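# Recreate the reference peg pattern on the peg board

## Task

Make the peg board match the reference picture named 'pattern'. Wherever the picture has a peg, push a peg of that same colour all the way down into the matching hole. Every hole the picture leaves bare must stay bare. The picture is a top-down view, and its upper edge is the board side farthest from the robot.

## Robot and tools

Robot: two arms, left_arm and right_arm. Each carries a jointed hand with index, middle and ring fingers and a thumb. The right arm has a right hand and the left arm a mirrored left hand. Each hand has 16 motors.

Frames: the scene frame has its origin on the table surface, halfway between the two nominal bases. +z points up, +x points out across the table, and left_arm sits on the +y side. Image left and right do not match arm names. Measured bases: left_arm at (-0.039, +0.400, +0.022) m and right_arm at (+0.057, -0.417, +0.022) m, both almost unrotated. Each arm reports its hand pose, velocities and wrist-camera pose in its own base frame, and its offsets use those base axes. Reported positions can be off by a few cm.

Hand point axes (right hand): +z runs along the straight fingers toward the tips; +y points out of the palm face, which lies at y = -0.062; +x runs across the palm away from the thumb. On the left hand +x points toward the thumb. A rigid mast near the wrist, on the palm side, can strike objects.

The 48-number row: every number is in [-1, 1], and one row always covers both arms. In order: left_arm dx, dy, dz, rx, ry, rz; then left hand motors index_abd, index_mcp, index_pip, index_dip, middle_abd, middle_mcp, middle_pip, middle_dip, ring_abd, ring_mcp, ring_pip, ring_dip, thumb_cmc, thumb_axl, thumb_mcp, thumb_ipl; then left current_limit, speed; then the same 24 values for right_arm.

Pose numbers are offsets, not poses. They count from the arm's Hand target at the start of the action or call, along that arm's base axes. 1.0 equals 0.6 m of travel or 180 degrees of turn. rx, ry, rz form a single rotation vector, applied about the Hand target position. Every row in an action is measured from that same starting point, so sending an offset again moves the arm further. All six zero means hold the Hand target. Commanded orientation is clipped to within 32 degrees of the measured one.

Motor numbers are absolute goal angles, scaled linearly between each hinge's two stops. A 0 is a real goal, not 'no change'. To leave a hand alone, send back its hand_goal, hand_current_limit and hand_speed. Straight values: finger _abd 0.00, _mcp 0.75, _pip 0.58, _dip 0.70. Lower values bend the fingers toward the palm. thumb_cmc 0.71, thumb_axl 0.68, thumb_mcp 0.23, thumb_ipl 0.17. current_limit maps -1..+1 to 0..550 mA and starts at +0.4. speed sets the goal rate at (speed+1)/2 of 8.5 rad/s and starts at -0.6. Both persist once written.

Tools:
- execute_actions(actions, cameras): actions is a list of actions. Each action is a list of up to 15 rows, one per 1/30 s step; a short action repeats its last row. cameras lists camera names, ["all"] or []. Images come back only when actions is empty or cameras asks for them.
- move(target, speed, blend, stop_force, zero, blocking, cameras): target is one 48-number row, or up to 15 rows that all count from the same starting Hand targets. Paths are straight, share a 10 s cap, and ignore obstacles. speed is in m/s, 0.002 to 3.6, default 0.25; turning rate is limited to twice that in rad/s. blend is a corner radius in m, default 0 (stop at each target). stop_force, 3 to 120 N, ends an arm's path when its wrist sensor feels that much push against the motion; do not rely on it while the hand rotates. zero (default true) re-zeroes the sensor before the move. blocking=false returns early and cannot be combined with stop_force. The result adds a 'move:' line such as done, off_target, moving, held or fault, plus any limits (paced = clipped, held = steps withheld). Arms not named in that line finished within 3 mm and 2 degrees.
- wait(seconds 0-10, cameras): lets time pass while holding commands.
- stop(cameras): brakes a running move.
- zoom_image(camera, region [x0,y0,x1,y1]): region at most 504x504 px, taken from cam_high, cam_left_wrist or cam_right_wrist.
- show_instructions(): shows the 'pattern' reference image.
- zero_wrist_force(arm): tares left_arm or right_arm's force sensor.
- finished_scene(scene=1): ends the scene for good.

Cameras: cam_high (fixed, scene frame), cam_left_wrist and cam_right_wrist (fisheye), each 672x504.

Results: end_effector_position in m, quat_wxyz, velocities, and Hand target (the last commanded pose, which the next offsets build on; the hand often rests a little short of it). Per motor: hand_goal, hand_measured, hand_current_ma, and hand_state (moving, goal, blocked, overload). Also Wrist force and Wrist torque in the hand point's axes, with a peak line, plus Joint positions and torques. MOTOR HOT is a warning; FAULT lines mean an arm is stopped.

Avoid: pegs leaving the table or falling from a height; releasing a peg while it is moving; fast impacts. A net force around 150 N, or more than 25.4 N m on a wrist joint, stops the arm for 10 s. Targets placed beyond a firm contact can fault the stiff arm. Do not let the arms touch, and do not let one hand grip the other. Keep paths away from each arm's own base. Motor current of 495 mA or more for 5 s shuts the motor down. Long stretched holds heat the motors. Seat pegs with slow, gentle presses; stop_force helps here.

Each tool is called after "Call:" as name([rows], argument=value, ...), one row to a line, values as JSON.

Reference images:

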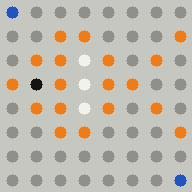

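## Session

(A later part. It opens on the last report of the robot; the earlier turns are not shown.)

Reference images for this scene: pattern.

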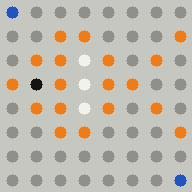

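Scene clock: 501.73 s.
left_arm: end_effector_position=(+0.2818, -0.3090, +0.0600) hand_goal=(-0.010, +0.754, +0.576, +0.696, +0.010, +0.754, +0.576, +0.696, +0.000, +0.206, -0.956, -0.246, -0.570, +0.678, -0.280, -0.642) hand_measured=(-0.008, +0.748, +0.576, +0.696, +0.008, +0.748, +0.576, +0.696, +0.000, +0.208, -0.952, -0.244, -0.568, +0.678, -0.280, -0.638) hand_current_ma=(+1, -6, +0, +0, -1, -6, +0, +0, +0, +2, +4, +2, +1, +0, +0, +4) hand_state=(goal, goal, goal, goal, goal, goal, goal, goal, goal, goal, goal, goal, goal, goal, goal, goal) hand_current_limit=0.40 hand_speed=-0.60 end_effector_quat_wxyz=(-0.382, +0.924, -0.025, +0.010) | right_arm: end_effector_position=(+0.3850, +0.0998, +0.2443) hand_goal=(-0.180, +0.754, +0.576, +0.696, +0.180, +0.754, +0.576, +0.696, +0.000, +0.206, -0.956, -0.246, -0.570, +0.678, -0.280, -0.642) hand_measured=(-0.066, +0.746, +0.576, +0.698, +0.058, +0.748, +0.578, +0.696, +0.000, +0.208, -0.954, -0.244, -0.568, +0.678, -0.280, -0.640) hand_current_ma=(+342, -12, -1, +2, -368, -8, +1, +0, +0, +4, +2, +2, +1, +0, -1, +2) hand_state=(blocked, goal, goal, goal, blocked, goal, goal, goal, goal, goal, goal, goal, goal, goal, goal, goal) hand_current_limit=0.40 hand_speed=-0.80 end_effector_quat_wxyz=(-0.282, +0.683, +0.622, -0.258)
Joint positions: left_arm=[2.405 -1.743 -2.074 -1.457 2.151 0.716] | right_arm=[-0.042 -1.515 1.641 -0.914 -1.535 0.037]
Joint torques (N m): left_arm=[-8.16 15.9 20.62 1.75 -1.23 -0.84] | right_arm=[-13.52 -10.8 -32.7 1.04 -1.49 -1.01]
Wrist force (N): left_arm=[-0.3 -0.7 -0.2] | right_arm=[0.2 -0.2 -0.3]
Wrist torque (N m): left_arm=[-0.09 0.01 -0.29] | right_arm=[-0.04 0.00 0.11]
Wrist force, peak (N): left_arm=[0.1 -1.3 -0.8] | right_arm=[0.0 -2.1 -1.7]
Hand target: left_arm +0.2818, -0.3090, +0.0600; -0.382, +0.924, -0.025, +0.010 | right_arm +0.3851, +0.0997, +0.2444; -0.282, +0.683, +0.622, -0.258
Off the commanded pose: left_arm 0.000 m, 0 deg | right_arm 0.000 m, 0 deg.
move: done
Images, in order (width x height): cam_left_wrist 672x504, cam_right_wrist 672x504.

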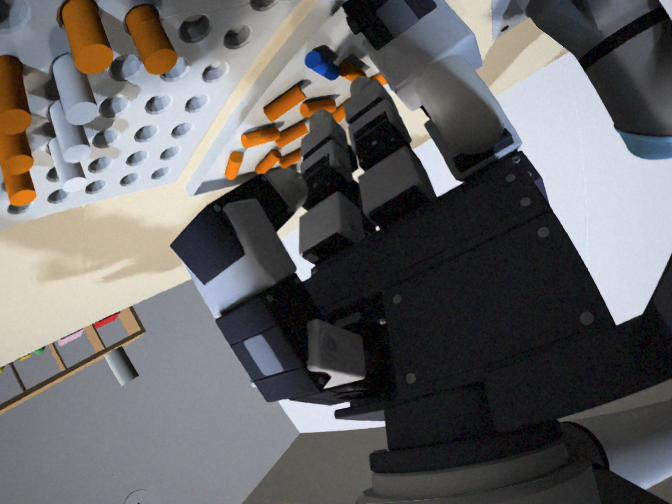

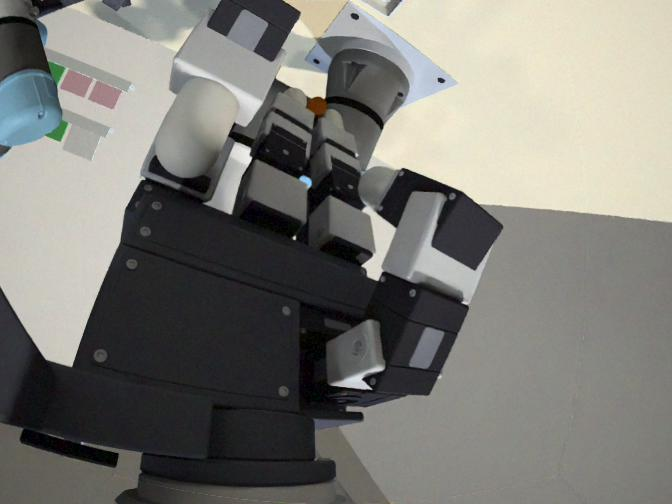

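Call:
move([
  [-0.0192,0.003,-0.0333,0,0,-0.0239,-0.02,0.754,0.576,0.696,0.02,0.754,0.576,0.696,0,0.205,-0.956,-0.246,-0.571,0.678,-0.281,-0.643,0.4,-0.85,0.06,0.165,0.01,-0.0471,-0.4978,0,-0.18,0.754,0.576,0.696,0.18,0.754,0.576,0.696,0,0.205,-0.956,-0.246,-0.571,0.678,-0.281,-0.643,0.4,-0.8],
  [-0.0192,0.003,-0.0333,0,0,-0.0239,-0.02,0.754,0.576,0.696,0.02,0.754,0.576,0.696,0,0.205,-0.956,-0.246,-0.571,0.678,-0.281,-0.643,0.4,-0.85,-0.0953,0.4193,-0.0407,0.5696,-0.2415,0.6008,-0.18,0.754,0.576,0.696,0.18,0.754,0.576,0.696,0,0.205,-0.956,-0.246,-0.571,0.678,-0.281,-0.643,0.4,-0.8],
  [-0.0192,0.003,-0.0333,0,0,-0.0239,-0.02,0.754,0.576,0.696,0.02,0.754,0.576,0.696,0,0.205,-0.956,-0.246,-0.571,0.678,-0.281,-0.643,0.4,-0.85,-0.0953,0.4193,-0.1457,0.5696,-0.2415,0.6008,-0.18,0.754,0.576,0.696,0.18,0.754,0.576,0.696,0,0.205,-0.956,-0.246,-0.571,0.678,-0.281,-0.643,0.4,-0.8],
], speed=[0.35,0.35,0.12], blend=[0.02,0.01,0], cameras=["cam_high","cam_left_wrist","cam_right_wrist"])

Call:
zoom_image(camera="cam_left_wrist", region=[280, 30, 380, 120])

Scene clock: 510.33 s.
left_arm: end_effector_position=(+0.2703, -0.3072, +0.0400) hand_goal=(-0.020, +0.754, +0.576, +0.696, +0.020, +0.754, +0.576, +0.696, +0.000, +0.206, -0.956, -0.246, -0.570, +0.678, -0.280, -0.642) hand_measured=(-0.018, +0.748, +0.576, +0.696, +0.018, +0.748, +0.576, +0.696, +0.000, +0.208, -0.952, -0.244, -0.568, +0.678, -0.280, -0.638) hand_current_ma=(+2, -6, +0, +0, -2, -6, +0, +0, +0, +2, +4, +2, +1, +0, +0, +4) hand_state=(goal, goal, goal, goal, goal, goal, goal, goal, goal, goal, goal, goal, goal, goal, goal, goal) hand_current_limit=0.40 hand_speed=-0.85 end_effector_quat_wxyz=(-0.382, +0.922, -0.059, +0.025) | right_arm: end_effector_position=(+0.3279, +0.3513, +0.1569) hand_goal=(-0.180, +0.754, +0.576, +0.696, +0.180, +0.754, +0.576, +0.696, +0.000, +0.206, -0.956, -0.246, -0.570, +0.678, -0.280, -0.642) hand_measured=(-0.066, +0.756, +0.576, +0.698, +0.058, +0.762, +0.578, +0.696, +0.000, +0.212, -0.954, -0.244, -0.568, +0.678, -0.282, -0.640) hand_current_ma=(+342, +2, -1, +2, -368, +11, +1, +0, +0, +8, +2, +2, +1, +0, -2, +2) hand_state=(blocked, goal, goal, goal, blocked, goal, goal, goal, goal, goal, goal, goal, goal, goal, goal, goal) hand_current_limit=0.40 hand_speed=-0.80 end_effector_quat_wxyz=(-0.156, -0.389, +0.842, +0.341)
Joint positions: left_arm=[2.384 -1.752 -2.14 -1.352 2.179 0.771] | right_arm=[0.116 -1.292 1.995 -1.694 -1.034 -2.483]
Joint torques (N m): left_arm=[8.03 33.54 25.87 -0.88 -0.85 -0.74] | right_arm=[1.07 -41.52 -25.11 -1.39 2.62 1.81]
Wrist force (N): left_arm=[0.0 -1.0 -0.3] | right_arm=[-0.3 0.6 -0.1]
Wrist torque (N m): left_arm=[-0.14 -0.02 -0.26] | right_arm=[0.12 0.04 -0.09]
Wrist force, peak (N): left_arm=[0.0 -1.4 -0.4] | right_arm=[-0.7 1.5 -1.1]
Hand target: left_arm +0.2703, -0.3072, +0.0400; -0.382, +0.922, -0.059, +0.025 | right_arm +0.3279, +0.3513, +0.1570; -0.156, -0.389, +0.842, +0.341
Off the commanded pose: left_arm 0.000 m, 0 deg | right_arm 0.000 m, 0 deg.
move: done

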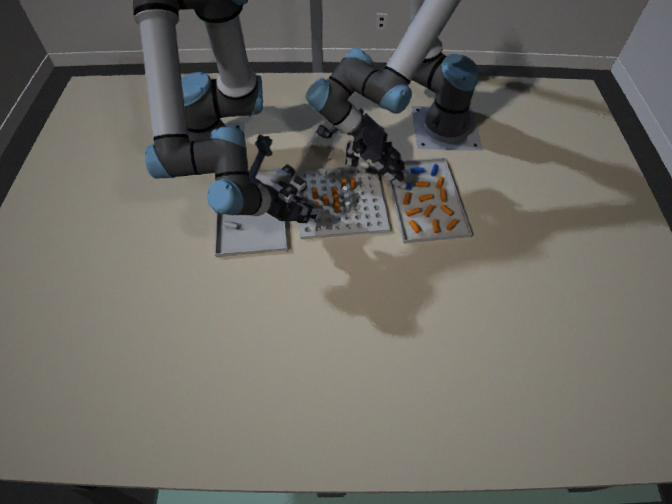

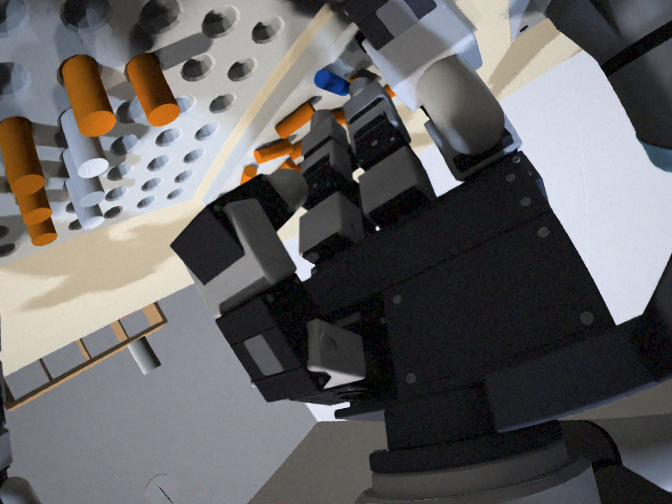

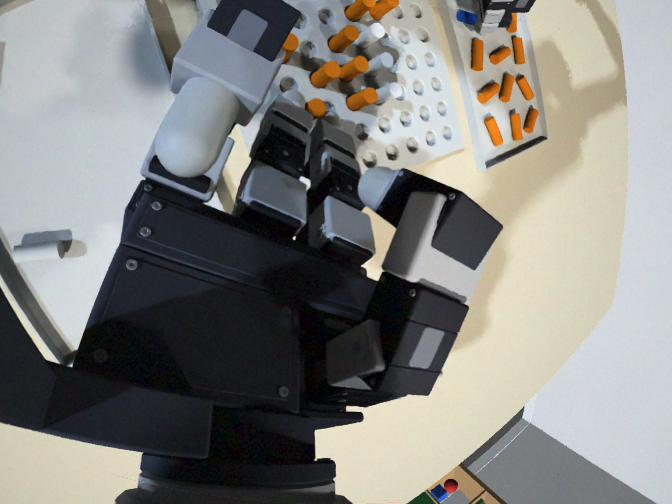

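Scaled by 5.040 from the camera's 672x504 image, which has a finer 960x720 frame.

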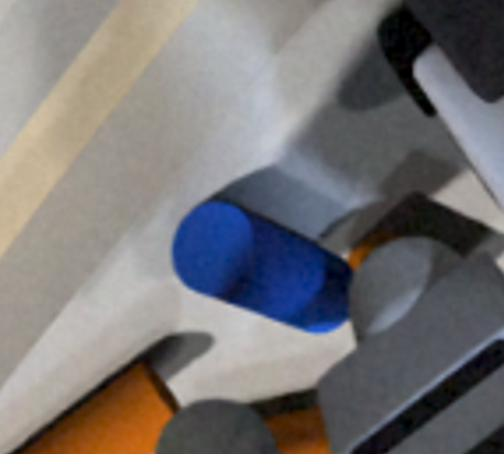

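Call:
move(target=[0,0,-0.01,0,0,0,-0.02,0.754,0.576,0.696,0.02,0.754,0.576,0.696,0,0.205,-0.956,-0.246,-0.571,0.678,-0.281,-0.643,0.4,-0.85,0,0,0,0.0029,0.0047,-0.002,-0.18,0.754,0.576,0.696,0.18,0.754,0.576,0.696,0,0.205,-0.956,-0.246,-0.571,0.678,-0.281,-0.643,0.4,-0.8], speed=0.1)

Call:
move(target=[0,0,-0.0317,0,0,0,-0.02,0.754,0.576,0.696,0.02,0.754,0.576,0.696,0,0.205,-0.956,-0.246,-0.571,0.678,-0.281,-0.643,0.4,-0.85,0,0,-0.025,0,0,0,-0.18,0.754,0.576,0.696,0.18,0.754,0.576,0.696,0,0.205,-0.956,-0.246,-0.571,0.678,-0.281,-0.643,0.4,-0.8], speed=0.025, stop_force=3)

Scene clock: 512.93 s.
left_arm: end_effector_position=(+0.2703, -0.3072, +0.0339) hand_goal=(-0.020, +0.754, +0.576, +0.696, +0.020, +0.754, +0.576, +0.696, +0.000, +0.206, -0.956, -0.246, -0.570, +0.678, -0.280, -0.642) hand_measured=(-0.018, +0.748, +0.576, +0.696, +0.018, +0.748, +0.576, +0.696, +0.000, +0.208, -0.952, -0.244, -0.568, +0.678, -0.280, -0.638) hand_current_ma=(+2, -6, +0, +0, -2, -6, +0, +0, +0, +2, +4, +2, +1, +0, +0, +4) hand_state=(goal, goal, goal, goal, goal, goal, goal, goal, goal, goal, goal, goal, goal, goal, goal, goal) hand_current_limit=0.40 hand_speed=-0.85 end_effector_quat_wxyz=(-0.382, +0.922, -0.059, +0.025) | right_arm: end_effector_position=(+0.3279, +0.3513, +0.1570) hand_goal=(-0.180, +0.754, +0.576, +0.696, +0.180, +0.754, +0.576, +0.696, +0.000, +0.206, -0.956, -0.246, -0.570, +0.678, -0.280, -0.642) hand_measured=(-0.066, +0.756, +0.576, +0.698, +0.058, +0.762, +0.578, +0.696, +0.000, +0.212, -0.954, -0.244, -0.568, +0.678, -0.282, -0.640) hand_current_ma=(+342, +2, -1, +2, -368, +11, +1, +0, +0, +8, +2, +2, +1, +0, -2, +2) hand_state=(blocked, goal, goal, goal, blocked, goal, goal, goal, goal, goal, goal, goal, goal, goal, goal, goal) hand_current_limit=0.40 hand_speed=-0.80 end_effector_quat_wxyz=(-0.159, -0.384, +0.840, +0.348)
Joint positions: left_arm=[2.384 -1.764 -2.147 -1.334 2.179 0.771] | right_arm=[0.113 -1.286 1.995 -1.684 -1.024 -2.488]
Joint torques (N m): left_arm=[6.94 30.67 17.91 -0.46 -0.9 -0.31] | right_arm=[-8.17 -22.84 -9.84 -1.26 0.34 -0.64]
Wrist force (N): left_arm=[0.1 -0.8 -0.2] | right_arm=[-0.3 0.4 -0.1]
Wrist torque (N m): left_arm=[-0.12 -0.03 -0.27] | right_arm=[0.10 0.03 0.00]
Wrist force, peak (N): left_arm=[-0.1 -1.4 -0.4] | right_arm=[-0.6 0.7 0.1]
Hand target: left_arm +0.2703, -0.3072, +0.0340; -0.382, +0.922, -0.059, +0.025 | right_arm +0.3279, +0.3513, +0.1570; -0.159, -0.384, +0.840, +0.348
Off the commanded pose: left_arm 0.000 m, 0 deg | right_arm 0.000 m, 0 deg.
move: done

Scene clock: 514.70 s.
left_arm: end_effector_position=(+0.2703, -0.3072, +0.0179) hand_goal=(-0.020, +0.754, +0.576, +0.696, +0.020, +0.754, +0.576, +0.696, +0.000, +0.206, -0.956, -0.246, -0.570, +0.678, -0.280, -0.642) hand_measured=(-0.018, +0.750, +0.576, +0.696, +0.018, +0.748, +0.576, +0.696, +0.000, +0.208, -0.952, -0.244, -0.568, +0.678, -0.280, -0.638) hand_current_ma=(+1, -5, +0, +0, -1, -5, +0, +0, +0, +2, +4, +2, +1, +0, +0, +4) hand_state=(goal, goal, goal, goal, goal, goal, goal, goal, goal, goal, goal, goal, goal, goal, goal, goal) hand_current_limit=0.40 hand_speed=-0.85 end_effector_quat_wxyz=(-0.382, +0.922, -0.059, +0.025) | right_arm: end_effector_position=(+0.3279, +0.3513, +0.1463) hand_goal=(-0.180, +0.754, +0.576, +0.696, +0.180, +0.754, +0.576, +0.696, +0.000, +0.206, -0.956, -0.246, -0.570, +0.678, -0.280, -0.642) hand_measured=(-0.066, +0.754, +0.572, +0.694, +0.058, +0.760, +0.576, +0.696, +0.000, +0.212, -0.954, -0.244, -0.568, +0.678, -0.282, -0.640) hand_current_ma=(+342, +0, -4, -2, -366, +9, +0, +0, +0, +8, +2, +2, +1, +0, -2, +2) hand_state=(blocked, goal, goal, goal, blocked, goal, goal, goal, goal, goal, goal, goal, goal, goal, goal, goal) hand_current_limit=0.40 hand_speed=-0.80 end_effector_quat_wxyz=(-0.159, -0.384, +0.840, +0.348)
Joint positions: left_arm=[2.384 -1.796 -2.162 -1.286 2.179 0.771] | right_arm=[0.113 -1.268 2.006 -1.713 -1.024 -2.488]
Joint torques (N m): left_arm=[5.34 20 25.8 3.23 -0.89 -0.46] | right_arm=[-2.19 -45.54 -26.19 -1.88 -0.72 0.23]
Wrist force (N): left_arm=[0.3 -0.8 -0.2] | right_arm=[-0.4 0.8 -0.2]
Wrist torque (N m): left_arm=[-0.12 -0.05 -0.26] | right_arm=[0.14 0.03 0.00]
Wrist force, peak (N): left_arm=[-0.2 -2.0 -3.5] | right_arm=[-0.5 1.9 -2.9]
Hand target: left_arm +0.2703, -0.3072, +0.0179; -0.382, +0.922, -0.059, +0.025 (not the last commanded pose) | right_arm +0.3279, +0.3513, +0.1463; -0.159, -0.384, +0.840, +0.348 (not the last commanded pose)
Off the commanded pose: left_arm 0.003 m, 0 deg | right_arm 0.004 m, 0 deg.
move: contact (left_arm, right_arm)

Call:
move([
  [0,0,0,0,0,0,-0.08,0.754,0.576,0.696,0.08,0.754,0.576,0.696,0,0.205,-0.956,-0.246,-0.571,0.678,-0.281,-0.643,0.4,-0.92,0,0,0.0012,0,0,0,-0.18,0.754,0.576,0.696,0.18,0.754,0.576,0.696,0,0.205,-0.956,-0.246,-0.571,0.678,-0.281,-0.643,0.4,-0.8],
  [0,0,0,0,0,0,-0.18,0.754,0.576,0.696,0.18,0.754,0.576,0.696,0,0.205,-0.956,-0.246,-0.571,0.678,-0.281,-0.643,0.4,-0.8,0,0,0.0012,0,0,0,-0.02,0.754,0.576,0.696,0.02,0.754,0.576,0.696,0,0.205,-0.956,-0.246,-0.571,0.678,-0.281,-0.643,0.4,-0.85],
  [0,0,0.3367,0,0,0,-0.18,0.754,0.576,0.696,0.18,0.754,0.576,0.696,0,0.205,-0.956,-0.246,-0.571,0.678,-0.281,-0.643,0.4,-0.8,0,0,0.19,0,0,0,-0.02,0.754,0.576,0.696,0.02,0.754,0.576,0.696,0,0.205,-0.956,-0.246,-0.571,0.678,-0.281,-0.643,0.4,-0.85],
  [0,0,0.3367,0,0,0,-0.18,0.754,0.576,0.696,0.18,0.754,0.576,0.696,0,0.205,-0.956,-0.246,-0.571,0.678,-0.281,-0.643,0.4,-0.8,0.12,-0.3188,0.2228,0,0,-0.8676,-0.02,0.754,0.576,0.696,0.02,0.754,0.576,0.696,0,0.205,-0.956,-0.246,-0.571,0.678,-0.281,-0.643,0.4,-0.85],
], speed=[0.03,0.03,0.25,0.4], blend=[0,0,0.02,0])

Call:
move([
  [0.0022,-0.2645,0.0501,-0.4646,0.1987,-0.138,-0.18,0.754,0.576,0.696,0.18,0.754,0.576,0.696,0,0.205,-0.956,-0.246,-0.571,0.678,-0.281,-0.643,0.4,-0.8,-0.1328,-0.1468,-0.1,0.0487,-0.4976,0,-0.02,0.754,0.576,0.696,0.02,0.754,0.576,0.696,0,0.205,-0.956,-0.246,-0.571,0.678,-0.281,-0.643,0.4,-0.85],
  [0.0022,-0.2645,-0.0333,-0.4646,0.1987,-0.138,-0.18,0.754,0.576,0.696,0.18,0.754,0.576,0.696,0,0.205,-0.956,-0.246,-0.571,0.678,-0.281,-0.643,0.4,-0.8,-0.1328,-0.1468,-0.3833,0.0487,-0.4976,0,-0.02,0.754,0.576,0.696,0.02,0.754,0.576,0.696,0,0.205,-0.956,-0.246,-0.571,0.678,-0.281,-0.643,0.4,-0.85],
], speed=[0.35,0.25], blend=[0.02,0], cameras=["all"])

Call:
zoom_image(camera="cam_right_wrist", region=[280, 30, 380, 120])

Call:
zoom_image(camera="cam_left_wrist", region=[220, 0, 440, 160])

Scene clock: 523.53 s.
left_arm: end_effector_position=(+0.2703, -0.3072, +0.2199) hand_goal=(-0.180, +0.754, +0.576, +0.696, +0.180, +0.754, +0.576, +0.696, +0.000, +0.206, -0.956, -0.246, -0.570, +0.678, -0.280, -0.642) hand_measured=(-0.064, +0.744, +0.574, +0.696, +0.064, +0.748, +0.576, +0.696, +0.000, +0.208, -0.952, -0.244, -0.568, +0.678, -0.280, -0.638) hand_current_ma=(+316, -15, -1, +0, -311, -5, +0, +0, +0, +2, +4, +2, +1, +0, +0, +4) hand_state=(blocked, goal, goal, goal, blocked, goal, goal, goal, goal, goal, goal, goal, goal, goal, goal, goal) hand_current_limit=0.40 hand_speed=-0.80 end_effector_quat_wxyz=(-0.382, +0.922, -0.059, +0.025) | right_arm: end_effector_position=(+0.3999, +0.1601, +0.2799) hand_goal=(-0.020, +0.754, +0.576, +0.696, +0.020, +0.754, +0.576, +0.696, +0.000, +0.206, -0.956, -0.246, -0.570, +0.678, -0.280, -0.642) hand_measured=(-0.022, +0.758, +0.576, +0.694, +0.022, +0.762, +0.576, +0.696, +0.000, +0.212, -0.954, -0.244, -0.568, +0.678, -0.282, -0.640) hand_current_ma=(-2, +5, -1, -2, +3, +12, +1, +0, +0, +8, +2, +2, +1, +0, -2, +2) hand_state=(goal, goal, goal, goal, goal, goal, goal, goal, goal, goal, goal, goal, goal, goal, goal, goal) hand_current_limit=0.40 hand_speed=-0.85 end_effector_quat_wxyz=(+0.308, +0.743, +0.549, +0.228)
Joint positions: left_arm=[2.384 -1.53 -1.854 -1.86 2.179 0.771] | right_arm=[0.467 -1.8 2.5 -2.896 -2.082 0.595]
Joint torques (N m): left_arm=[-7.92 25.63 31.16 -0.56 -1.2 0.99] | right_arm=[-11.94 -22.27 -17.35 -2.92 -2.67 1.75]
Wrist force (N): left_arm=[0.0 -1.1 -0.3] | right_arm=[-0.2 0.6 0.2]
Wrist torque (N m): left_arm=[-0.16 0.00 -0.20] | right_arm=[0.10 -0.01 0.03]
Wrist force, peak (N): left_arm=[0.0 -2.4 -1.7] | right_arm=[-1.2 1.6 -0.8]
Hand target: left_arm +0.2703, -0.3072, +0.2199; -0.382, +0.922, -0.059, +0.025 | right_arm +0.3999, +0.1600, +0.2800; +0.308, +0.743, +0.549, +0.228
Off the commanded pose: left_arm 0.000 m, 0 deg | right_arm 0.000 m, 0 deg.
move: done

Scene clock: 525.37 s.
left_arm: end_effector_position=(+0.2711, -0.3957, +0.2366) hand_goal=(-0.180, +0.754, +0.576, +0.696, +0.180, +0.754, +0.576, +0.696, +0.000, +0.206, -0.956, -0.246, -0.570, +0.678, -0.280, -0.642) hand_measured=(-0.064, +0.744, +0.574, +0.696, +0.064, +0.754, +0.576, +0.696, +0.000, +0.208, -0.952, -0.244, -0.568, +0.678, -0.280, -0.638) hand_current_ma=(+316, -14, -1, +0, -311, +0, +0, +0, +0, +3, +4, +2, +1, +0, +0, +4) hand_state=(blocked, goal, goal, goal, blocked, goal, goal, goal, goal, goal, goal, goal, goal, goal, goal, goal) hand_current_limit=0.40 hand_speed=-0.80 end_effector_quat_wxyz=(+0.033, +0.974, -0.215, -0.065) | right_arm: end_effector_position=(+0.3599, +0.1169, +0.2504) hand_goal=(-0.020, +0.754, +0.576, +0.696, +0.020, +0.754, +0.576, +0.696, +0.000, +0.206, -0.956, -0.246, -0.570, +0.678, -0.280, -0.642) hand_measured=(-0.020, +0.762, +0.576, +0.694, +0.022, +0.764, +0.578, +0.696, +0.000, +0.212, -0.956, -0.244, -0.568, +0.678, -0.282, -0.642) hand_current_ma=(-1, +14, +0, -2, +2, +18, +1, +0, +0, +8, +0, +2, +2, +0, -4, +1) hand_state=(goal, goal, goal, goal, goal, goal, goal, goal, goal, goal, goal, goal, goal, goal, goal, goal) hand_current_limit=0.40 hand_speed=-0.85 end_effector_quat_wxyz=(+0.460, +0.622, +0.387, +0.502)
Joint positions: left_arm=[2.694 -1.436 -2.001 -1.388 1.477 1.564] | right_arm=[0.405 -0.821 2.627 -4.86 -2.159 0.32]
Joint torques (N m): left_arm=[-4.29 25.45 32.77 0.28 -1.79 1.16] | right_arm=[12.36 -19.91 11.58 -1.14 -1.69 1.68]
Wrist force (N): left_arm=[0.0 0.0 -0.5] | right_arm=[0.8 -0.3 0.5]
Wrist torque (N m): left_arm=[0.11 0.07 0.05] | right_arm=[-0.09 -0.12 0.06]
Wrist force, peak (N): left_arm=[0.0 -1.3 -0.1] | right_arm=[-0.6 -2.0 0.3]
Hand target: left_arm +0.2710, -0.3957, +0.2367; +0.033, +0.974, -0.215, -0.065 (not the last commanded pose) | right_arm +0.3599, +0.1169, +0.2503; +0.460, +0.622, +0.387, +0.502 (not the last commanded pose)
Off the commanded pose: left_arm 0.079 m, 42 deg | right_arm 0.209 m, 47 deg.
move: held (right_arm; a check stopped the path), off_target (left_arm; braked when a check withheld steps of right_arm); path passed 0 of 2 targets; limits=held
pose unreachable (right arm): on one or more control steps of this call, first in action 0 (counted from 0), this arm could not follow its commanded pose, so it was not sent that pose on those steps. It may still have moved: this result reports where it is.
cause: moving toward the commanded pose would bring two parts of the arm too close to each other (joints 4 (wrist 1) to 6 (wrist 3) lie between them).

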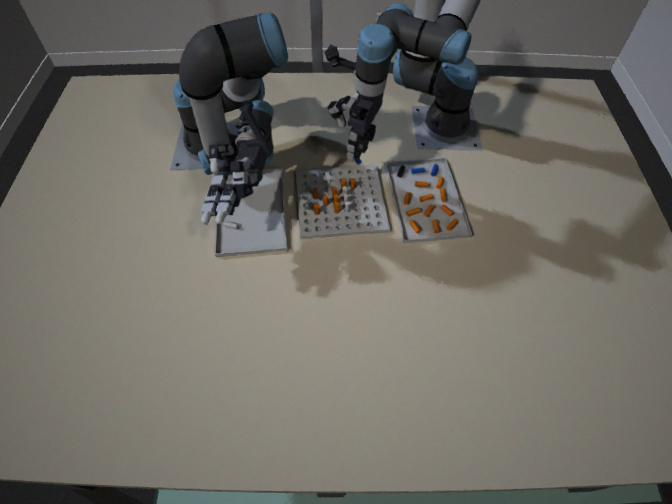

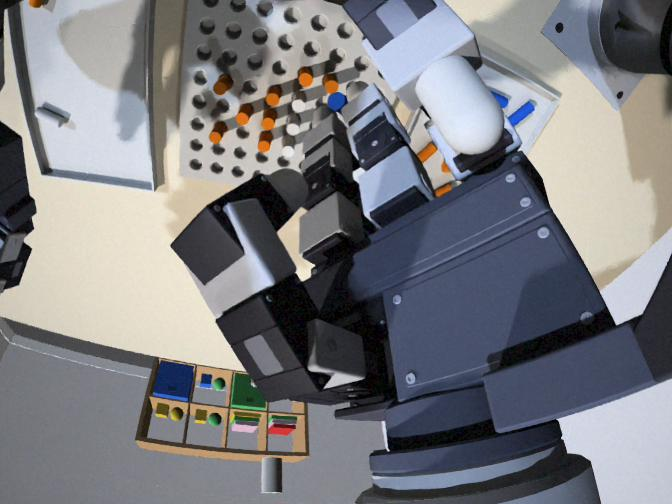

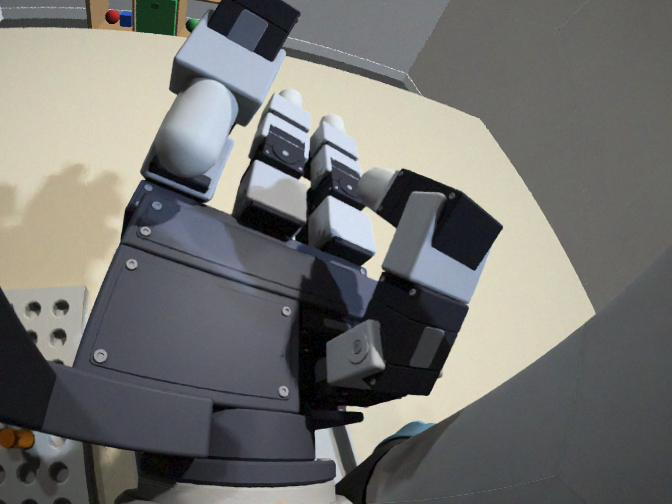

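Scaled by 5.040 from the camera's 672x504 image, which has a finer 960x720 frame.

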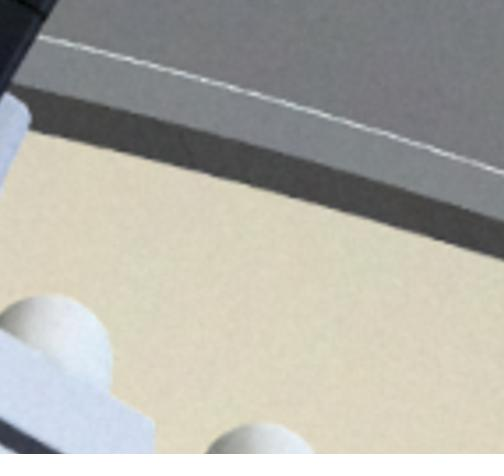

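Scaled by 2.291 from the camera's 672x504 image, which has a finer 960x720 frame.

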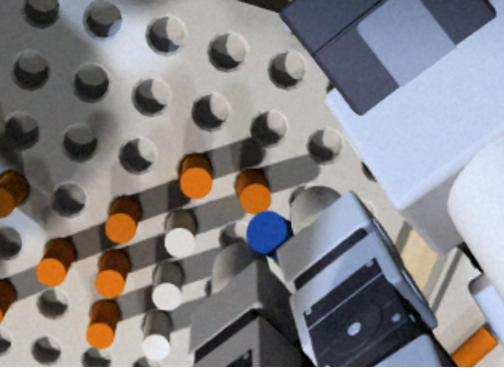

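Call:
move([
  [0.0008,-0.117,0.02,-0.205,0.0879,-0.0611,-0.18,0.754,0.576,0.696,0.18,0.754,0.576,0.696,0,0.205,-0.956,-0.246,-0.571,0.678,-0.281,-0.643,0.4,-0.8,0.0668,0.0718,0.0495,-0.0242,0.2371,0.0028,-0.02,0.754,0.576,0.696,0.02,0.754,0.576,0.696,0,0.205,-0.956,-0.246,-0.571,0.678,-0.281,-0.643,0.4,-0.85],
  [0.0008,-0.117,-0.061,-0.205,0.0879,-0.0611,-0.18,0.754,0.576,0.696,0.18,0.754,0.576,0.696,0,0.205,-0.956,-0.246,-0.571,0.678,-0.281,-0.643,0.4,-0.8,-0.066,-0.075,-0.0505,0.1349,0.7073,0.0831,-0.02,0.754,0.576,0.696,0.02,0.754,0.576,0.696,0,0.205,-0.956,-0.246,-0.571,0.678,-0.281,-0.643,0.4,-0.85],
  [0.0008,-0.117,-0.061,-0.205,0.0879,-0.0611,-0.18,0.754,0.576,0.696,0.18,0.754,0.576,0.696,0,0.205,-0.956,-0.246,-0.571,0.678,-0.281,-0.643,0.4,-0.8,-0.066,-0.075,-0.3338,0.1349,0.7073,0.0831,-0.02,0.754,0.576,0.696,0.02,0.754,0.576,0.696,0,0.205,-0.956,-0.246,-0.571,0.678,-0.281,-0.643,0.4,-0.85],
], speed=[0.3,0.35,0.3], blend=[0.01,0.01,0], cameras=["cam_left_wrist","cam_right_wrist"])

Call:
zoom_image(camera="cam_right_wrist", region=[280, 30, 380, 120])

Call:
zoom_image(camera="cam_left_wrist", region=[220, 30, 420, 180])

Scene clock: 532.33 s.
left_arm: end_effector_position=(+0.2715, -0.4659, +0.2001) hand_goal=(-0.180, +0.754, +0.576, +0.696, +0.180, +0.754, +0.576, +0.696, +0.000, +0.206, -0.956, -0.246, -0.570, +0.678, -0.280, -0.642) hand_measured=(-0.064, +0.754, +0.574, +0.696, +0.064, +0.762, +0.578, +0.696, +0.000, +0.210, -0.954, -0.244, -0.568, +0.678, -0.282, -0.640) hand_current_ma=(+316, +0, -1, +0, -311, +11, +1, +0, +0, +4, +1, +2, +1, +0, -1, +2) hand_state=(blocked, goal, goal, goal, blocked, goal, goal, goal, goal, goal, goal, goal, goal, goal, goal, goal) hand_current_limit=0.40 hand_speed=-0.80 end_effector_quat_wxyz=(+0.361, +0.871, -0.309, -0.128) | right_arm: end_effector_position=(+0.3203, +0.0719, +0.0501) hand_goal=(-0.020, +0.754, +0.576, +0.696, +0.020, +0.754, +0.576, +0.696, +0.000, +0.206, -0.956, -0.246, -0.570, +0.678, -0.280, -0.642) hand_measured=(-0.020, +0.748, +0.576, +0.694, +0.022, +0.746, +0.576, +0.696, +0.000, +0.208, -0.956, -0.244, -0.568, +0.678, -0.280, -0.642) hand_current_ma=(-1, -10, +0, -2, +2, -12, +0, +0, +0, +4, +0, +2, +2, +0, -1, +1) hand_state=(goal, goal, goal, goal, goal, goal, goal, goal, goal, goal, goal, goal, goal, goal, goal, goal) hand_current_limit=0.40 hand_speed=-0.85 end_effector_quat_wxyz=(-0.308, +0.742, +0.550, -0.227)
Joint positions: left_arm=[2.805 -1.726 -2.1 -1.212 0.843 2.041] | right_arm=[-0.167 -1.5 2.171 -1.46 -1.479 0.091]
Joint torques (N m): left_arm=[-7.22 33 27.52 -0.31 -3.49 -0.77] | right_arm=[7.9 -20.69 -10.25 -2 2.11 0.77]
Wrist force (N): left_arm=[0.7 0.3 -1.2] | right_arm=[0.1 0.1 -0.4]
Wrist torque (N m): left_arm=[0.21 -0.18 0.35] | right_arm=[0.02 0.00 0.08]
Wrist force, peak (N): left_arm=[0.6 0.7 -1.6] | right_arm=[0.0 -1.6 -1.9]
Hand target: left_arm +0.2715, -0.4659, +0.2001; +0.361, +0.871, -0.309, -0.128 | right_arm +0.3203, +0.0719, +0.0500; -0.308, +0.742, +0.550, -0.227
Off the commanded pose: left_arm 0.000 m, 0 deg | right_arm 0.000 m, 0 deg.
move: done
Images, in order (width x height): cam_left_wrist 672x504, cam_right_wrist 672x504.

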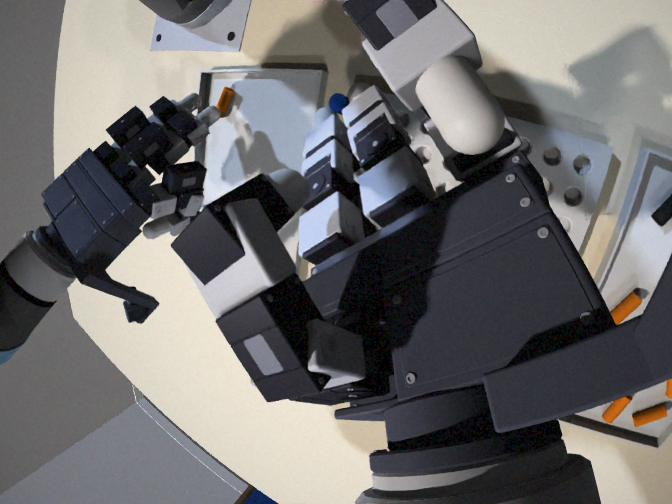

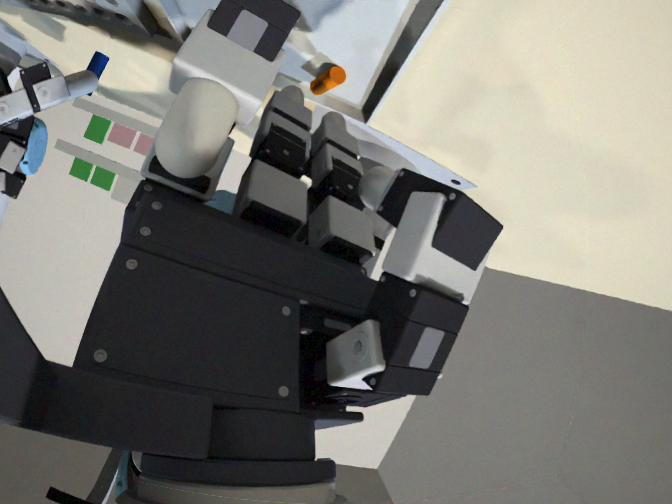

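Scaled by 5.040 from the camera's 672x504 image, which has a finer 960x720 frame.

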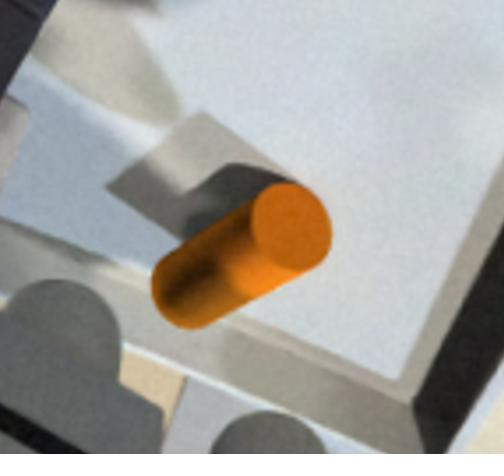

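Scaled by 2.520 from the camera's 672x504 image, which has a finer 960x720 frame.

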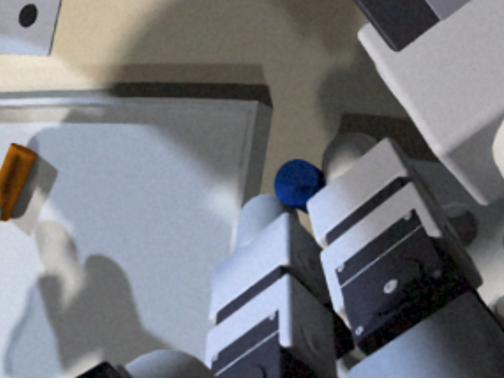

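Call:
zoom_image(camera="cam_left_wrist", region=[390, 90, 620, 260])

Scaled by 2.191 from the camera's 672x504 image, which has a finer 960x720 frame.

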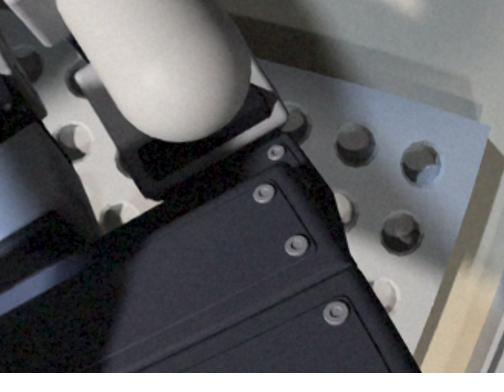

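Call:
move(target=[-0.001,-0.0002,-0.071,0,0,0,-0.18,0.754,0.576,0.696,0.18,0.754,0.576,0.696,0,0.205,-0.956,-0.246,-0.571,0.678,-0.281,-0.643,0.4,-0.8,0,0,-0.0333,0,0,0.0056,-0.02,0.754,0.576,0.696,0.02,0.754,0.576,0.696,0,0.205,-0.956,-0.246,-0.571,0.678,-0.281,-0.643,0.4,-0.85], speed=0.08)

Call:
move(target=[0,0,-0.0125,0,0,0,-0.18,0.754,0.576,0.696,0.18,0.754,0.576,0.696,0,0.205,-0.956,-0.246,-0.571,0.678,-0.281,-0.643,0.4,-0.8,0,0,-0.0225,0,0,0,-0.02,0.754,0.576,0.696,0.02,0.754,0.576,0.696,0,0.205,-0.956,-0.246,-0.571,0.678,-0.281,-0.643,0.4,-0.85], speed=0.025, stop_force=3, cameras=["cam_left_wrist"])

Call:
zoom_image(camera="cam_left_wrist", region=[280, 60, 400, 160])

Scene clock: 537.20 s.
left_arm: end_effector_position=(+0.2709, -0.4661, +0.1575) hand_goal=(-0.180, +0.754, +0.576, +0.696, +0.180, +0.754, +0.576, +0.696, +0.000, +0.206, -0.956, -0.246, -0.570, +0.678, -0.280, -0.642) hand_measured=(-0.064, +0.754, +0.574, +0.696, +0.064, +0.762, +0.578, +0.696, +0.000, +0.210, -0.954, -0.244, -0.568, +0.678, -0.282, -0.640) hand_current_ma=(+316, +0, -1, +0, -311, +11, +2, +0, +0, +5, +1, +2, +1, +0, -1, +2) hand_state=(blocked, goal, goal, goal, blocked, goal, goal, goal, goal, goal, goal, goal, goal, goal, goal, goal) hand_current_limit=0.40 hand_speed=-0.80 end_effector_quat_wxyz=(+0.361, +0.871, -0.309, -0.128) | right_arm: end_effector_position=(+0.3202, +0.0720, +0.0300) hand_goal=(-0.020, +0.754, +0.576, +0.696, +0.020, +0.754, +0.576, +0.696, +0.000, +0.206, -0.956, -0.246, -0.570, +0.678, -0.280, -0.642) hand_measured=(-0.020, +0.748, +0.576, +0.694, +0.022, +0.746, +0.576, +0.696, +0.000, +0.208, -0.956, -0.244, -0.568, +0.678, -0.280, -0.642) hand_current_ma=(-1, -10, +0, -2, +2, -12, +0, +0, +0, +4, +0, +2, +2, +0, -1, +1) hand_state=(goal, goal, goal, goal, goal, goal, goal, goal, goal, goal, goal, goal, goal, goal, goal, goal) hand_current_limit=0.40 hand_speed=-0.85 end_effector_quat_wxyz=(-0.306, +0.737, +0.557, -0.230)
Joint positions: left_arm=[2.805 -1.805 -2.147 -1.086 0.843 2.04] | right_arm=[-0.162 -1.462 2.194 -1.521 -1.488 0.081]
Joint torques (N m): left_arm=[-7.46 31.38 24.6 1.39 -3.61 -0.4] | right_arm=[3.32 -36.78 -27.02 0.8 1.92 0.97]
Wrist force (N): left_arm=[0.4 0.5 -1.3] | right_arm=[0.0 0.0 -0.3]
Wrist torque (N m): left_arm=[0.26 -0.14 0.32] | right_arm=[-0.02 0.03 0.15]
Wrist force, peak (N): left_arm=[0.4 1.2 -2.2] | right_arm=[-0.2 -0.4 -0.7]
Hand target: left_arm +0.2709, -0.4661, +0.1575; +0.361, +0.871, -0.309, -0.128 | right_arm +0.3203, +0.0719, +0.0300; -0.306, +0.737, +0.557, -0.230
Off the commanded pose: left_arm 0.000 m, 0 deg | right_arm 0.000 m, 0 deg.
move: done

Scene clock: 538.80 s.
left_arm: end_effector_position=(+0.2710, -0.4661, +0.1551) hand_goal=(-0.180, +0.754, +0.576, +0.696, +0.180, +0.754, +0.576, +0.696, +0.000, +0.206, -0.956, -0.246, -0.570, +0.678, -0.280, -0.642) hand_measured=(-0.064, +0.744, +0.568, +0.692, +0.064, +0.752, +0.572, +0.694, +0.000, +0.210, -0.954, -0.244, -0.568, +0.678, -0.282, -0.640) hand_current_ma=(+315, -14, -11, -5, -311, -1, -5, -1, +0, +5, +1, +2, +1, +0, -1, +2) hand_state=(blocked, goal, goal, goal, blocked, goal, goal, goal, goal, goal, goal, goal, goal, goal, goal, goal) hand_current_limit=0.40 hand_speed=-0.80 end_effector_quat_wxyz=(+0.361, +0.871, -0.309, -0.128) | right_arm: end_effector_position=(+0.3203, +0.0719, +0.0165) hand_goal=(-0.020, +0.754, +0.576, +0.696, +0.020, +0.754, +0.576, +0.696, +0.000, +0.206, -0.956, -0.246, -0.570, +0.678, -0.280, -0.642) hand_measured=(-0.020, +0.756, +0.580, +0.698, +0.022, +0.756, +0.578, +0.696, +0.000, +0.208, -0.956, -0.244, -0.568, +0.678, -0.280, -0.642) hand_current_ma=(-1, +1, +3, +1, +2, +1, +2, +0, +0, +4, +0, +2, +2, +0, -1, +1) hand_state=(goal, goal, goal, goal, goal, goal, goal, goal, goal, goal, goal, goal, goal, goal, goal, goal) hand_current_limit=0.40 hand_speed=-0.85 end_effector_quat_wxyz=(-0.306, +0.737, +0.557, -0.230)
Joint positions: left_arm=[2.805 -1.81 -2.149 -1.078 0.843 2.04] | right_arm=[-0.162 -1.435 2.21 -1.564 -1.488 0.081]
Joint torques (N m): left_arm=[-6.59 34.35 24.65 3.56 -2.85 -0.9] | right_arm=[-11.19 -36.49 -25.87 0.89 1.26 1.09]
Wrist force (N): left_arm=[0.3 1.2 -2.2] | right_arm=[0.0 -0.9 -0.6]
Wrist torque (N m): left_arm=[0.27 -0.19 0.32] | right_arm=[0.04 0.03 0.15]
Wrist force, peak (N): left_arm=[0.1 2.4 -4.2] | right_arm=[0.1 -1.7 -2.8]
Hand target: left_arm +0.2710, -0.4661, +0.1551; +0.361, +0.871, -0.309, -0.128 (not the last commanded pose) | right_arm +0.3203, +0.0719, +0.0165; -0.306, +0.737, +0.557, -0.230
Off the commanded pose: left_arm 0.005 m, 0 deg | right_arm 0.000 m, 0 deg.
move: contact (left_arm)
Images, in order (width x height): cam_left_wrist 672x504.

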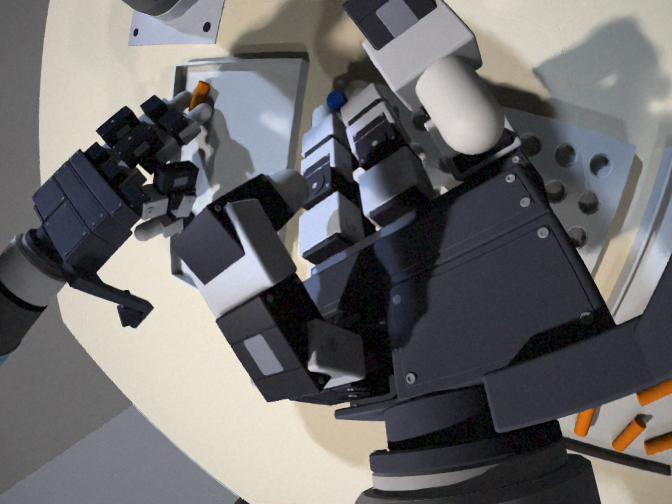

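Scaled by 4.200 from the camera's 672x504 image, which has a finer 960x720 frame.

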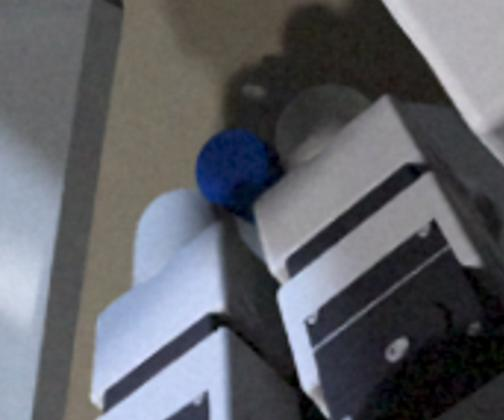

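Call:
zoom_image(camera="cam_left_wrist", region=[390, 90, 510, 190])

Scaled by 4.200 from the camera's 672x504 image, which has a finer 960x720 frame.

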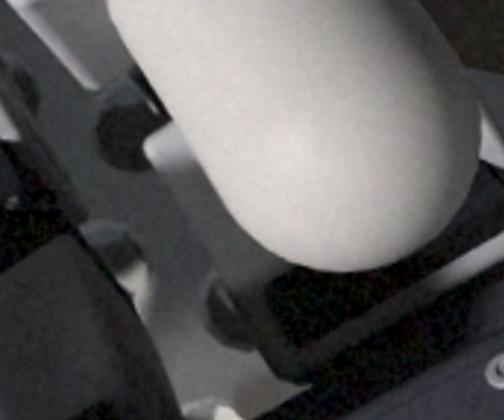

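Call:
move([
  [0,0,0.0067,0,0,0,-0.18,0.754,0.576,0.696,0.18,0.754,0.576,0.696,0,0.205,-0.956,-0.246,-0.571,0.678,-0.281,-0.643,0.4,-0.8,0,0,0,0,0,0,-0.08,0.754,0.576,0.696,0.08,0.754,0.576,0.696,0,0.205,-0.956,-0.246,-0.571,0.678,-0.281,-0.643,0.4,-0.92],
  [-0.0015,-0.0042,0.0067,0,0,0,-0.18,0.754,0.576,0.696,0.18,0.754,0.576,0.696,0,0.205,-0.956,-0.246,-0.571,0.678,-0.281,-0.643,0.4,-0.8,0,0,0,0,0,0,-0.18,0.754,0.576,0.696,0.18,0.754,0.576,0.696,0,0.205,-0.956,-0.246,-0.571,0.678,-0.281,-0.643,0.4,-0.8],
  [-0.0015,-0.0042,-0.0007,0,0,0,-0.18,0.754,0.576,0.696,0.18,0.754,0.576,0.696,0,0.205,-0.956,-0.246,-0.571,0.678,-0.281,-0.643,0.4,-0.8,0,0,0.08,0,0,0,-0.18,0.754,0.576,0.696,0.18,0.754,0.576,0.696,0,0.205,-0.956,-0.246,-0.571,0.678,-0.281,-0.643,0.4,-0.8],
], speed=[0.05,0.05,0.08])

Scene clock: 544.27 s.
left_arm: end_effector_position=(+0.2701, -0.4686, +0.1546) hand_goal=(-0.180, +0.754, +0.576, +0.696, +0.180, +0.754, +0.576, +0.696, +0.000, +0.206, -0.956, -0.246, -0.570, +0.678, -0.280, -0.642) hand_measured=(-0.064, +0.740, +0.566, +0.690, +0.064, +0.748, +0.570, +0.694, +0.000, +0.210, -0.954, -0.244, -0.568, +0.678, -0.282, -0.640) hand_current_ma=(+315, -23, -12, -5, -311, -7, -6, -1, +0, +5, +1, +2, +1, +0, -1, +2) hand_state=(blocked, goal, goal, goal, blocked, goal, goal, goal, goal, goal, goal, goal, goal, goal, goal, goal) hand_current_limit=0.40 hand_speed=-0.80 end_effector_quat_wxyz=(+0.361, +0.871, -0.309, -0.128) | right_arm: end_effector_position=(+0.3204, +0.0719, +0.0646) hand_goal=(-0.180, +0.754, +0.576, +0.696, +0.180, +0.754, +0.576, +0.696, +0.000, +0.206, -0.956, -0.246, -0.570, +0.678, -0.280, -0.642) hand_measured=(-0.066, +0.746, +0.574, +0.698, +0.058, +0.750, +0.578, +0.696, +0.000, +0.208, -0.956, -0.244, -0.568, +0.678, -0.280, -0.642) hand_current_ma=(+342, -12, -1, +1, -368, -5, +2, +0, +0, +4, +0, +2, +2, +0, -1, +1) hand_state=(blocked, goal, goal, goal, blocked, goal, goal, goal, goal, goal, goal, goal, goal, goal, goal, goal) hand_current_limit=0.40 hand_speed=-0.80 end_effector_quat_wxyz=(-0.306, +0.738, +0.557, -0.230)
Joint positions: left_arm=[2.799 -1.813 -2.148 -1.071 0.841 2.033] | right_arm=[-0.162 -1.524 2.15 -1.415 -1.488 0.081]
Joint torques (N m): left_arm=[7.13 31.34 15.31 -0.37 1.35 0.78] | right_arm=[-2.58 -6.05 -11.81 -0.7 -0.4 -0.28]
Wrist force (N): left_arm=[0.2 2.3 -3.6] | right_arm=[0.1 0.0 -0.3]
Wrist torque (N m): left_arm=[0.29 -0.14 0.31] | right_arm=[-0.02 0.00 0.17]
Wrist force, peak (N): left_arm=[0.5 2.7 -4.0] | right_arm=[0.2 -0.8 -1.2]
Hand target: left_arm +0.2701, -0.4686, +0.1547; +0.361, +0.871, -0.309, -0.128 | right_arm +0.3203, +0.0719, +0.0645; -0.306, +0.737, +0.557, -0.230
Off the commanded pose: left_arm 0.000 m, 0 deg | right_arm 0.000 m, 0 deg.
move: done

Call:
move([
  [0,0,0.034,0,0,0,-0.18,0.754,0.576,0.696,0.18,0.754,0.576,0.696,0,0.205,-0.956,-0.246,-0.571,0.678,-0.281,-0.643,0.4,-0.8,0,0,0.2592,0,0,0,-0.18,0.754,0.576,0.696,0.18,0.754,0.576,0.696,0,0.205,-0.956,-0.246,-0.571,0.678,-0.281,-0.643,0.4,-0.8],
  [0.0367,0.0453,0.034,0,0,0,-0.18,0.754,0.576,0.696,0.18,0.754,0.576,0.696,0,0.205,-0.956,-0.246,-0.571,0.678,-0.281,-0.643,0.4,-0.8,0.1328,0.1468,0.3258,-0.1378,-0.4807,0,-0.18,0.754,0.576,0.696,0.18,0.754,0.576,0.696,0,0.205,-0.956,-0.246,-0.571,0.678,-0.281,-0.643,0.4,-0.8],
  [0.0367,0.0453,0.034,0,0,0,-0.18,0.754,0.576,0.696,0.18,0.754,0.576,0.696,0,0.205,-0.956,-0.246,-0.571,0.678,-0.281,-0.643,0.4,-0.8,0.0662,0.4195,0.2758,0.568,-0.3074,0.6308,-0.18,0.754,0.576,0.696,0.18,0.754,0.576,0.696,0,0.205,-0.956,-0.246,-0.571,0.678,-0.281,-0.643,0.4,-0.8],
  [0.0367,0.0453,0.034,0,0,0,-0.18,0.754,0.576,0.696,0.18,0.754,0.576,0.696,0,0.205,-0.956,-0.246,-0.571,0.678,-0.281,-0.643,0.4,-0.8,0.0662,0.4195,0.1542,0.568,-0.3074,0.6308,-0.18,0.754,0.576,0.696,0.18,0.754,0.576,0.696,0,0.205,-0.956,-0.246,-0.571,0.678,-0.281,-0.643,0.4,-0.8],
], speed=[0.25,0.35,0.35,0.15], blend=[0.015,0.02,0.01,0], cameras=["all"])

Call:
zoom_image(camera="cam_left_wrist", region=[280, 50, 400, 150])

Call:
zoom_image(camera="cam_right_wrist", region=[270, 70, 350, 140])

Scene clock: 553.50 s.
left_arm: end_effector_position=(+0.2921, -0.4414, +0.1751) hand_goal=(-0.180, +0.754, +0.576, +0.696, +0.180, +0.754, +0.576, +0.696, +0.000, +0.206, -0.956, -0.246, -0.570, +0.678, -0.280, -0.642) hand_measured=(-0.064, +0.754, +0.572, +0.690, +0.064, +0.762, +0.578, +0.696, +0.000, +0.210, -0.954, -0.244, -0.568, +0.678, -0.282, -0.640) hand_current_ma=(+315, +0, -4, -5, -311, +10, +1, +0, +0, +5, +1, +2, +1, +0, -1, +2) hand_state=(blocked, goal, goal, goal, blocked, goal, goal, goal, goal, goal, goal, goal, goal, goal, goal, goal) hand_current_limit=0.40 hand_speed=-0.80 end_effector_quat_wxyz=(+0.361, +0.871, -0.309, -0.128) | right_arm: end_effector_position=(+0.3600, +0.3236, +0.1571) hand_goal=(-0.180, +0.754, +0.576, +0.696, +0.180, +0.754, +0.576, +0.696, +0.000, +0.206, -0.956, -0.246, -0.570, +0.678, -0.280, -0.642) hand_measured=(-0.066, +0.756, +0.574, +0.694, +0.058, +0.760, +0.576, +0.696, +0.000, +0.212, -0.956, -0.244, -0.568, +0.678, -0.282, -0.642) hand_current_ma=(+342, +1, -3, -1, -366, +11, +0, -1, +0, +8, +0, +2, +2, +0, -3, +1) hand_state=(blocked, goal, goal, goal, blocked, goal, goal, goal, goal, goal, goal, goal, goal, goal, goal, goal) hand_current_limit=0.40 hand_speed=-0.80 end_effector_quat_wxyz=(-0.159, -0.385, +0.840, +0.348)
Joint positions: left_arm=[2.869 -1.774 -2.109 -1.208 0.865 2.12] | right_arm=[0.054 -1.244 1.927 -1.629 -1.058 -2.546]
Joint torques (N m): left_arm=[-8.59 26.57 11.87 3.42 -3.01 -1.02] | right_arm=[3.32 -41.95 -22.8 -1.65 2.48 1.67]
Wrist force (N): left_arm=[0.4 0.2 -1.3] | right_arm=[0.0 0.5 0.2]
Wrist torque (N m): left_arm=[0.21 -0.11 0.26] | right_arm=[0.10 -0.02 -0.06]
Wrist force, peak (N): left_arm=[0.5 2.5 -4.1] | right_arm=[-0.1 -1.6 -1.6]
Hand target: left_arm +0.2921, -0.4414, +0.1751; +0.361, +0.871, -0.309, -0.128 | right_arm +0.3600, +0.3236, +0.1571; -0.159, -0.385, +0.840, +0.348
Off the commanded pose: left_arm 0.000 m, 0 deg | right_arm 0.000 m, 0 deg.
move: done

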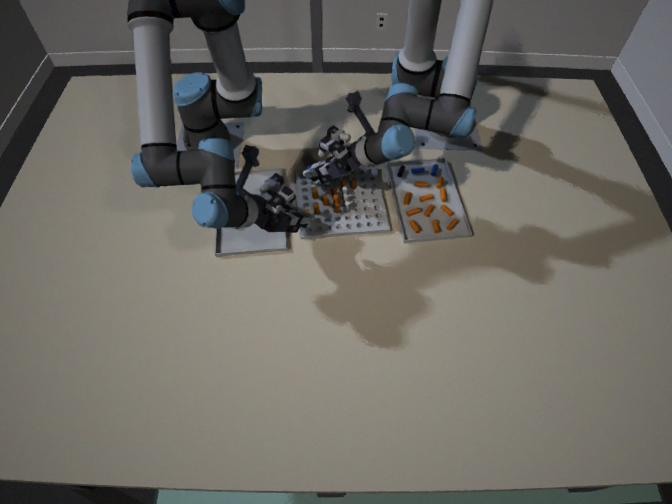

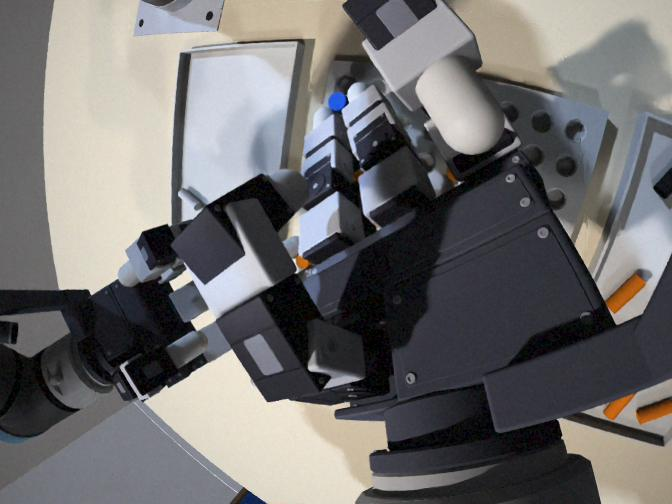

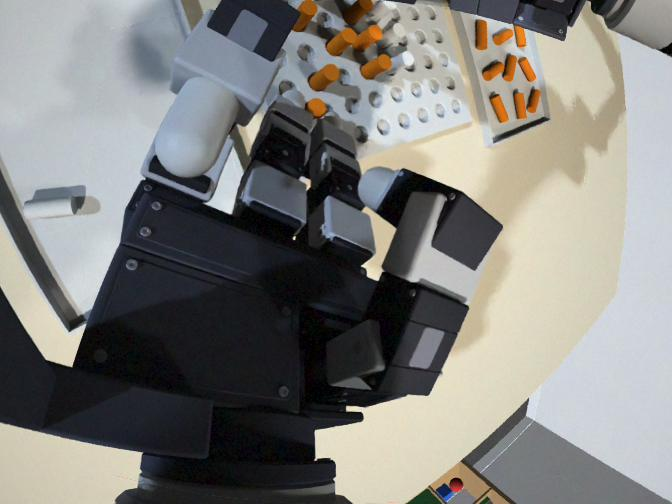

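Scaled by 4.200 from the camera's 672x504 image, which has a finer 960x720 frame.

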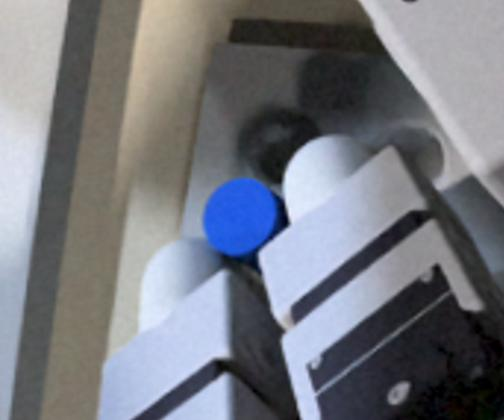

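Scaled by 6.300 from the camera's 672x504 image, which has a finer 960x720 frame.

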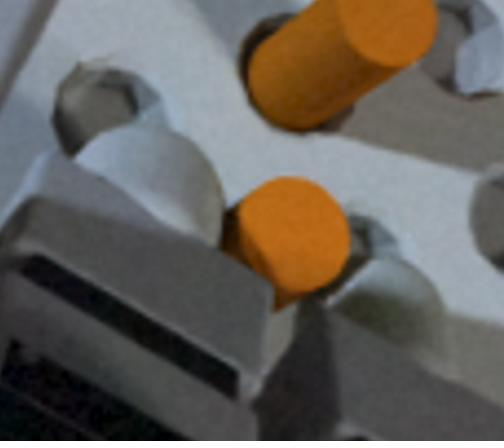

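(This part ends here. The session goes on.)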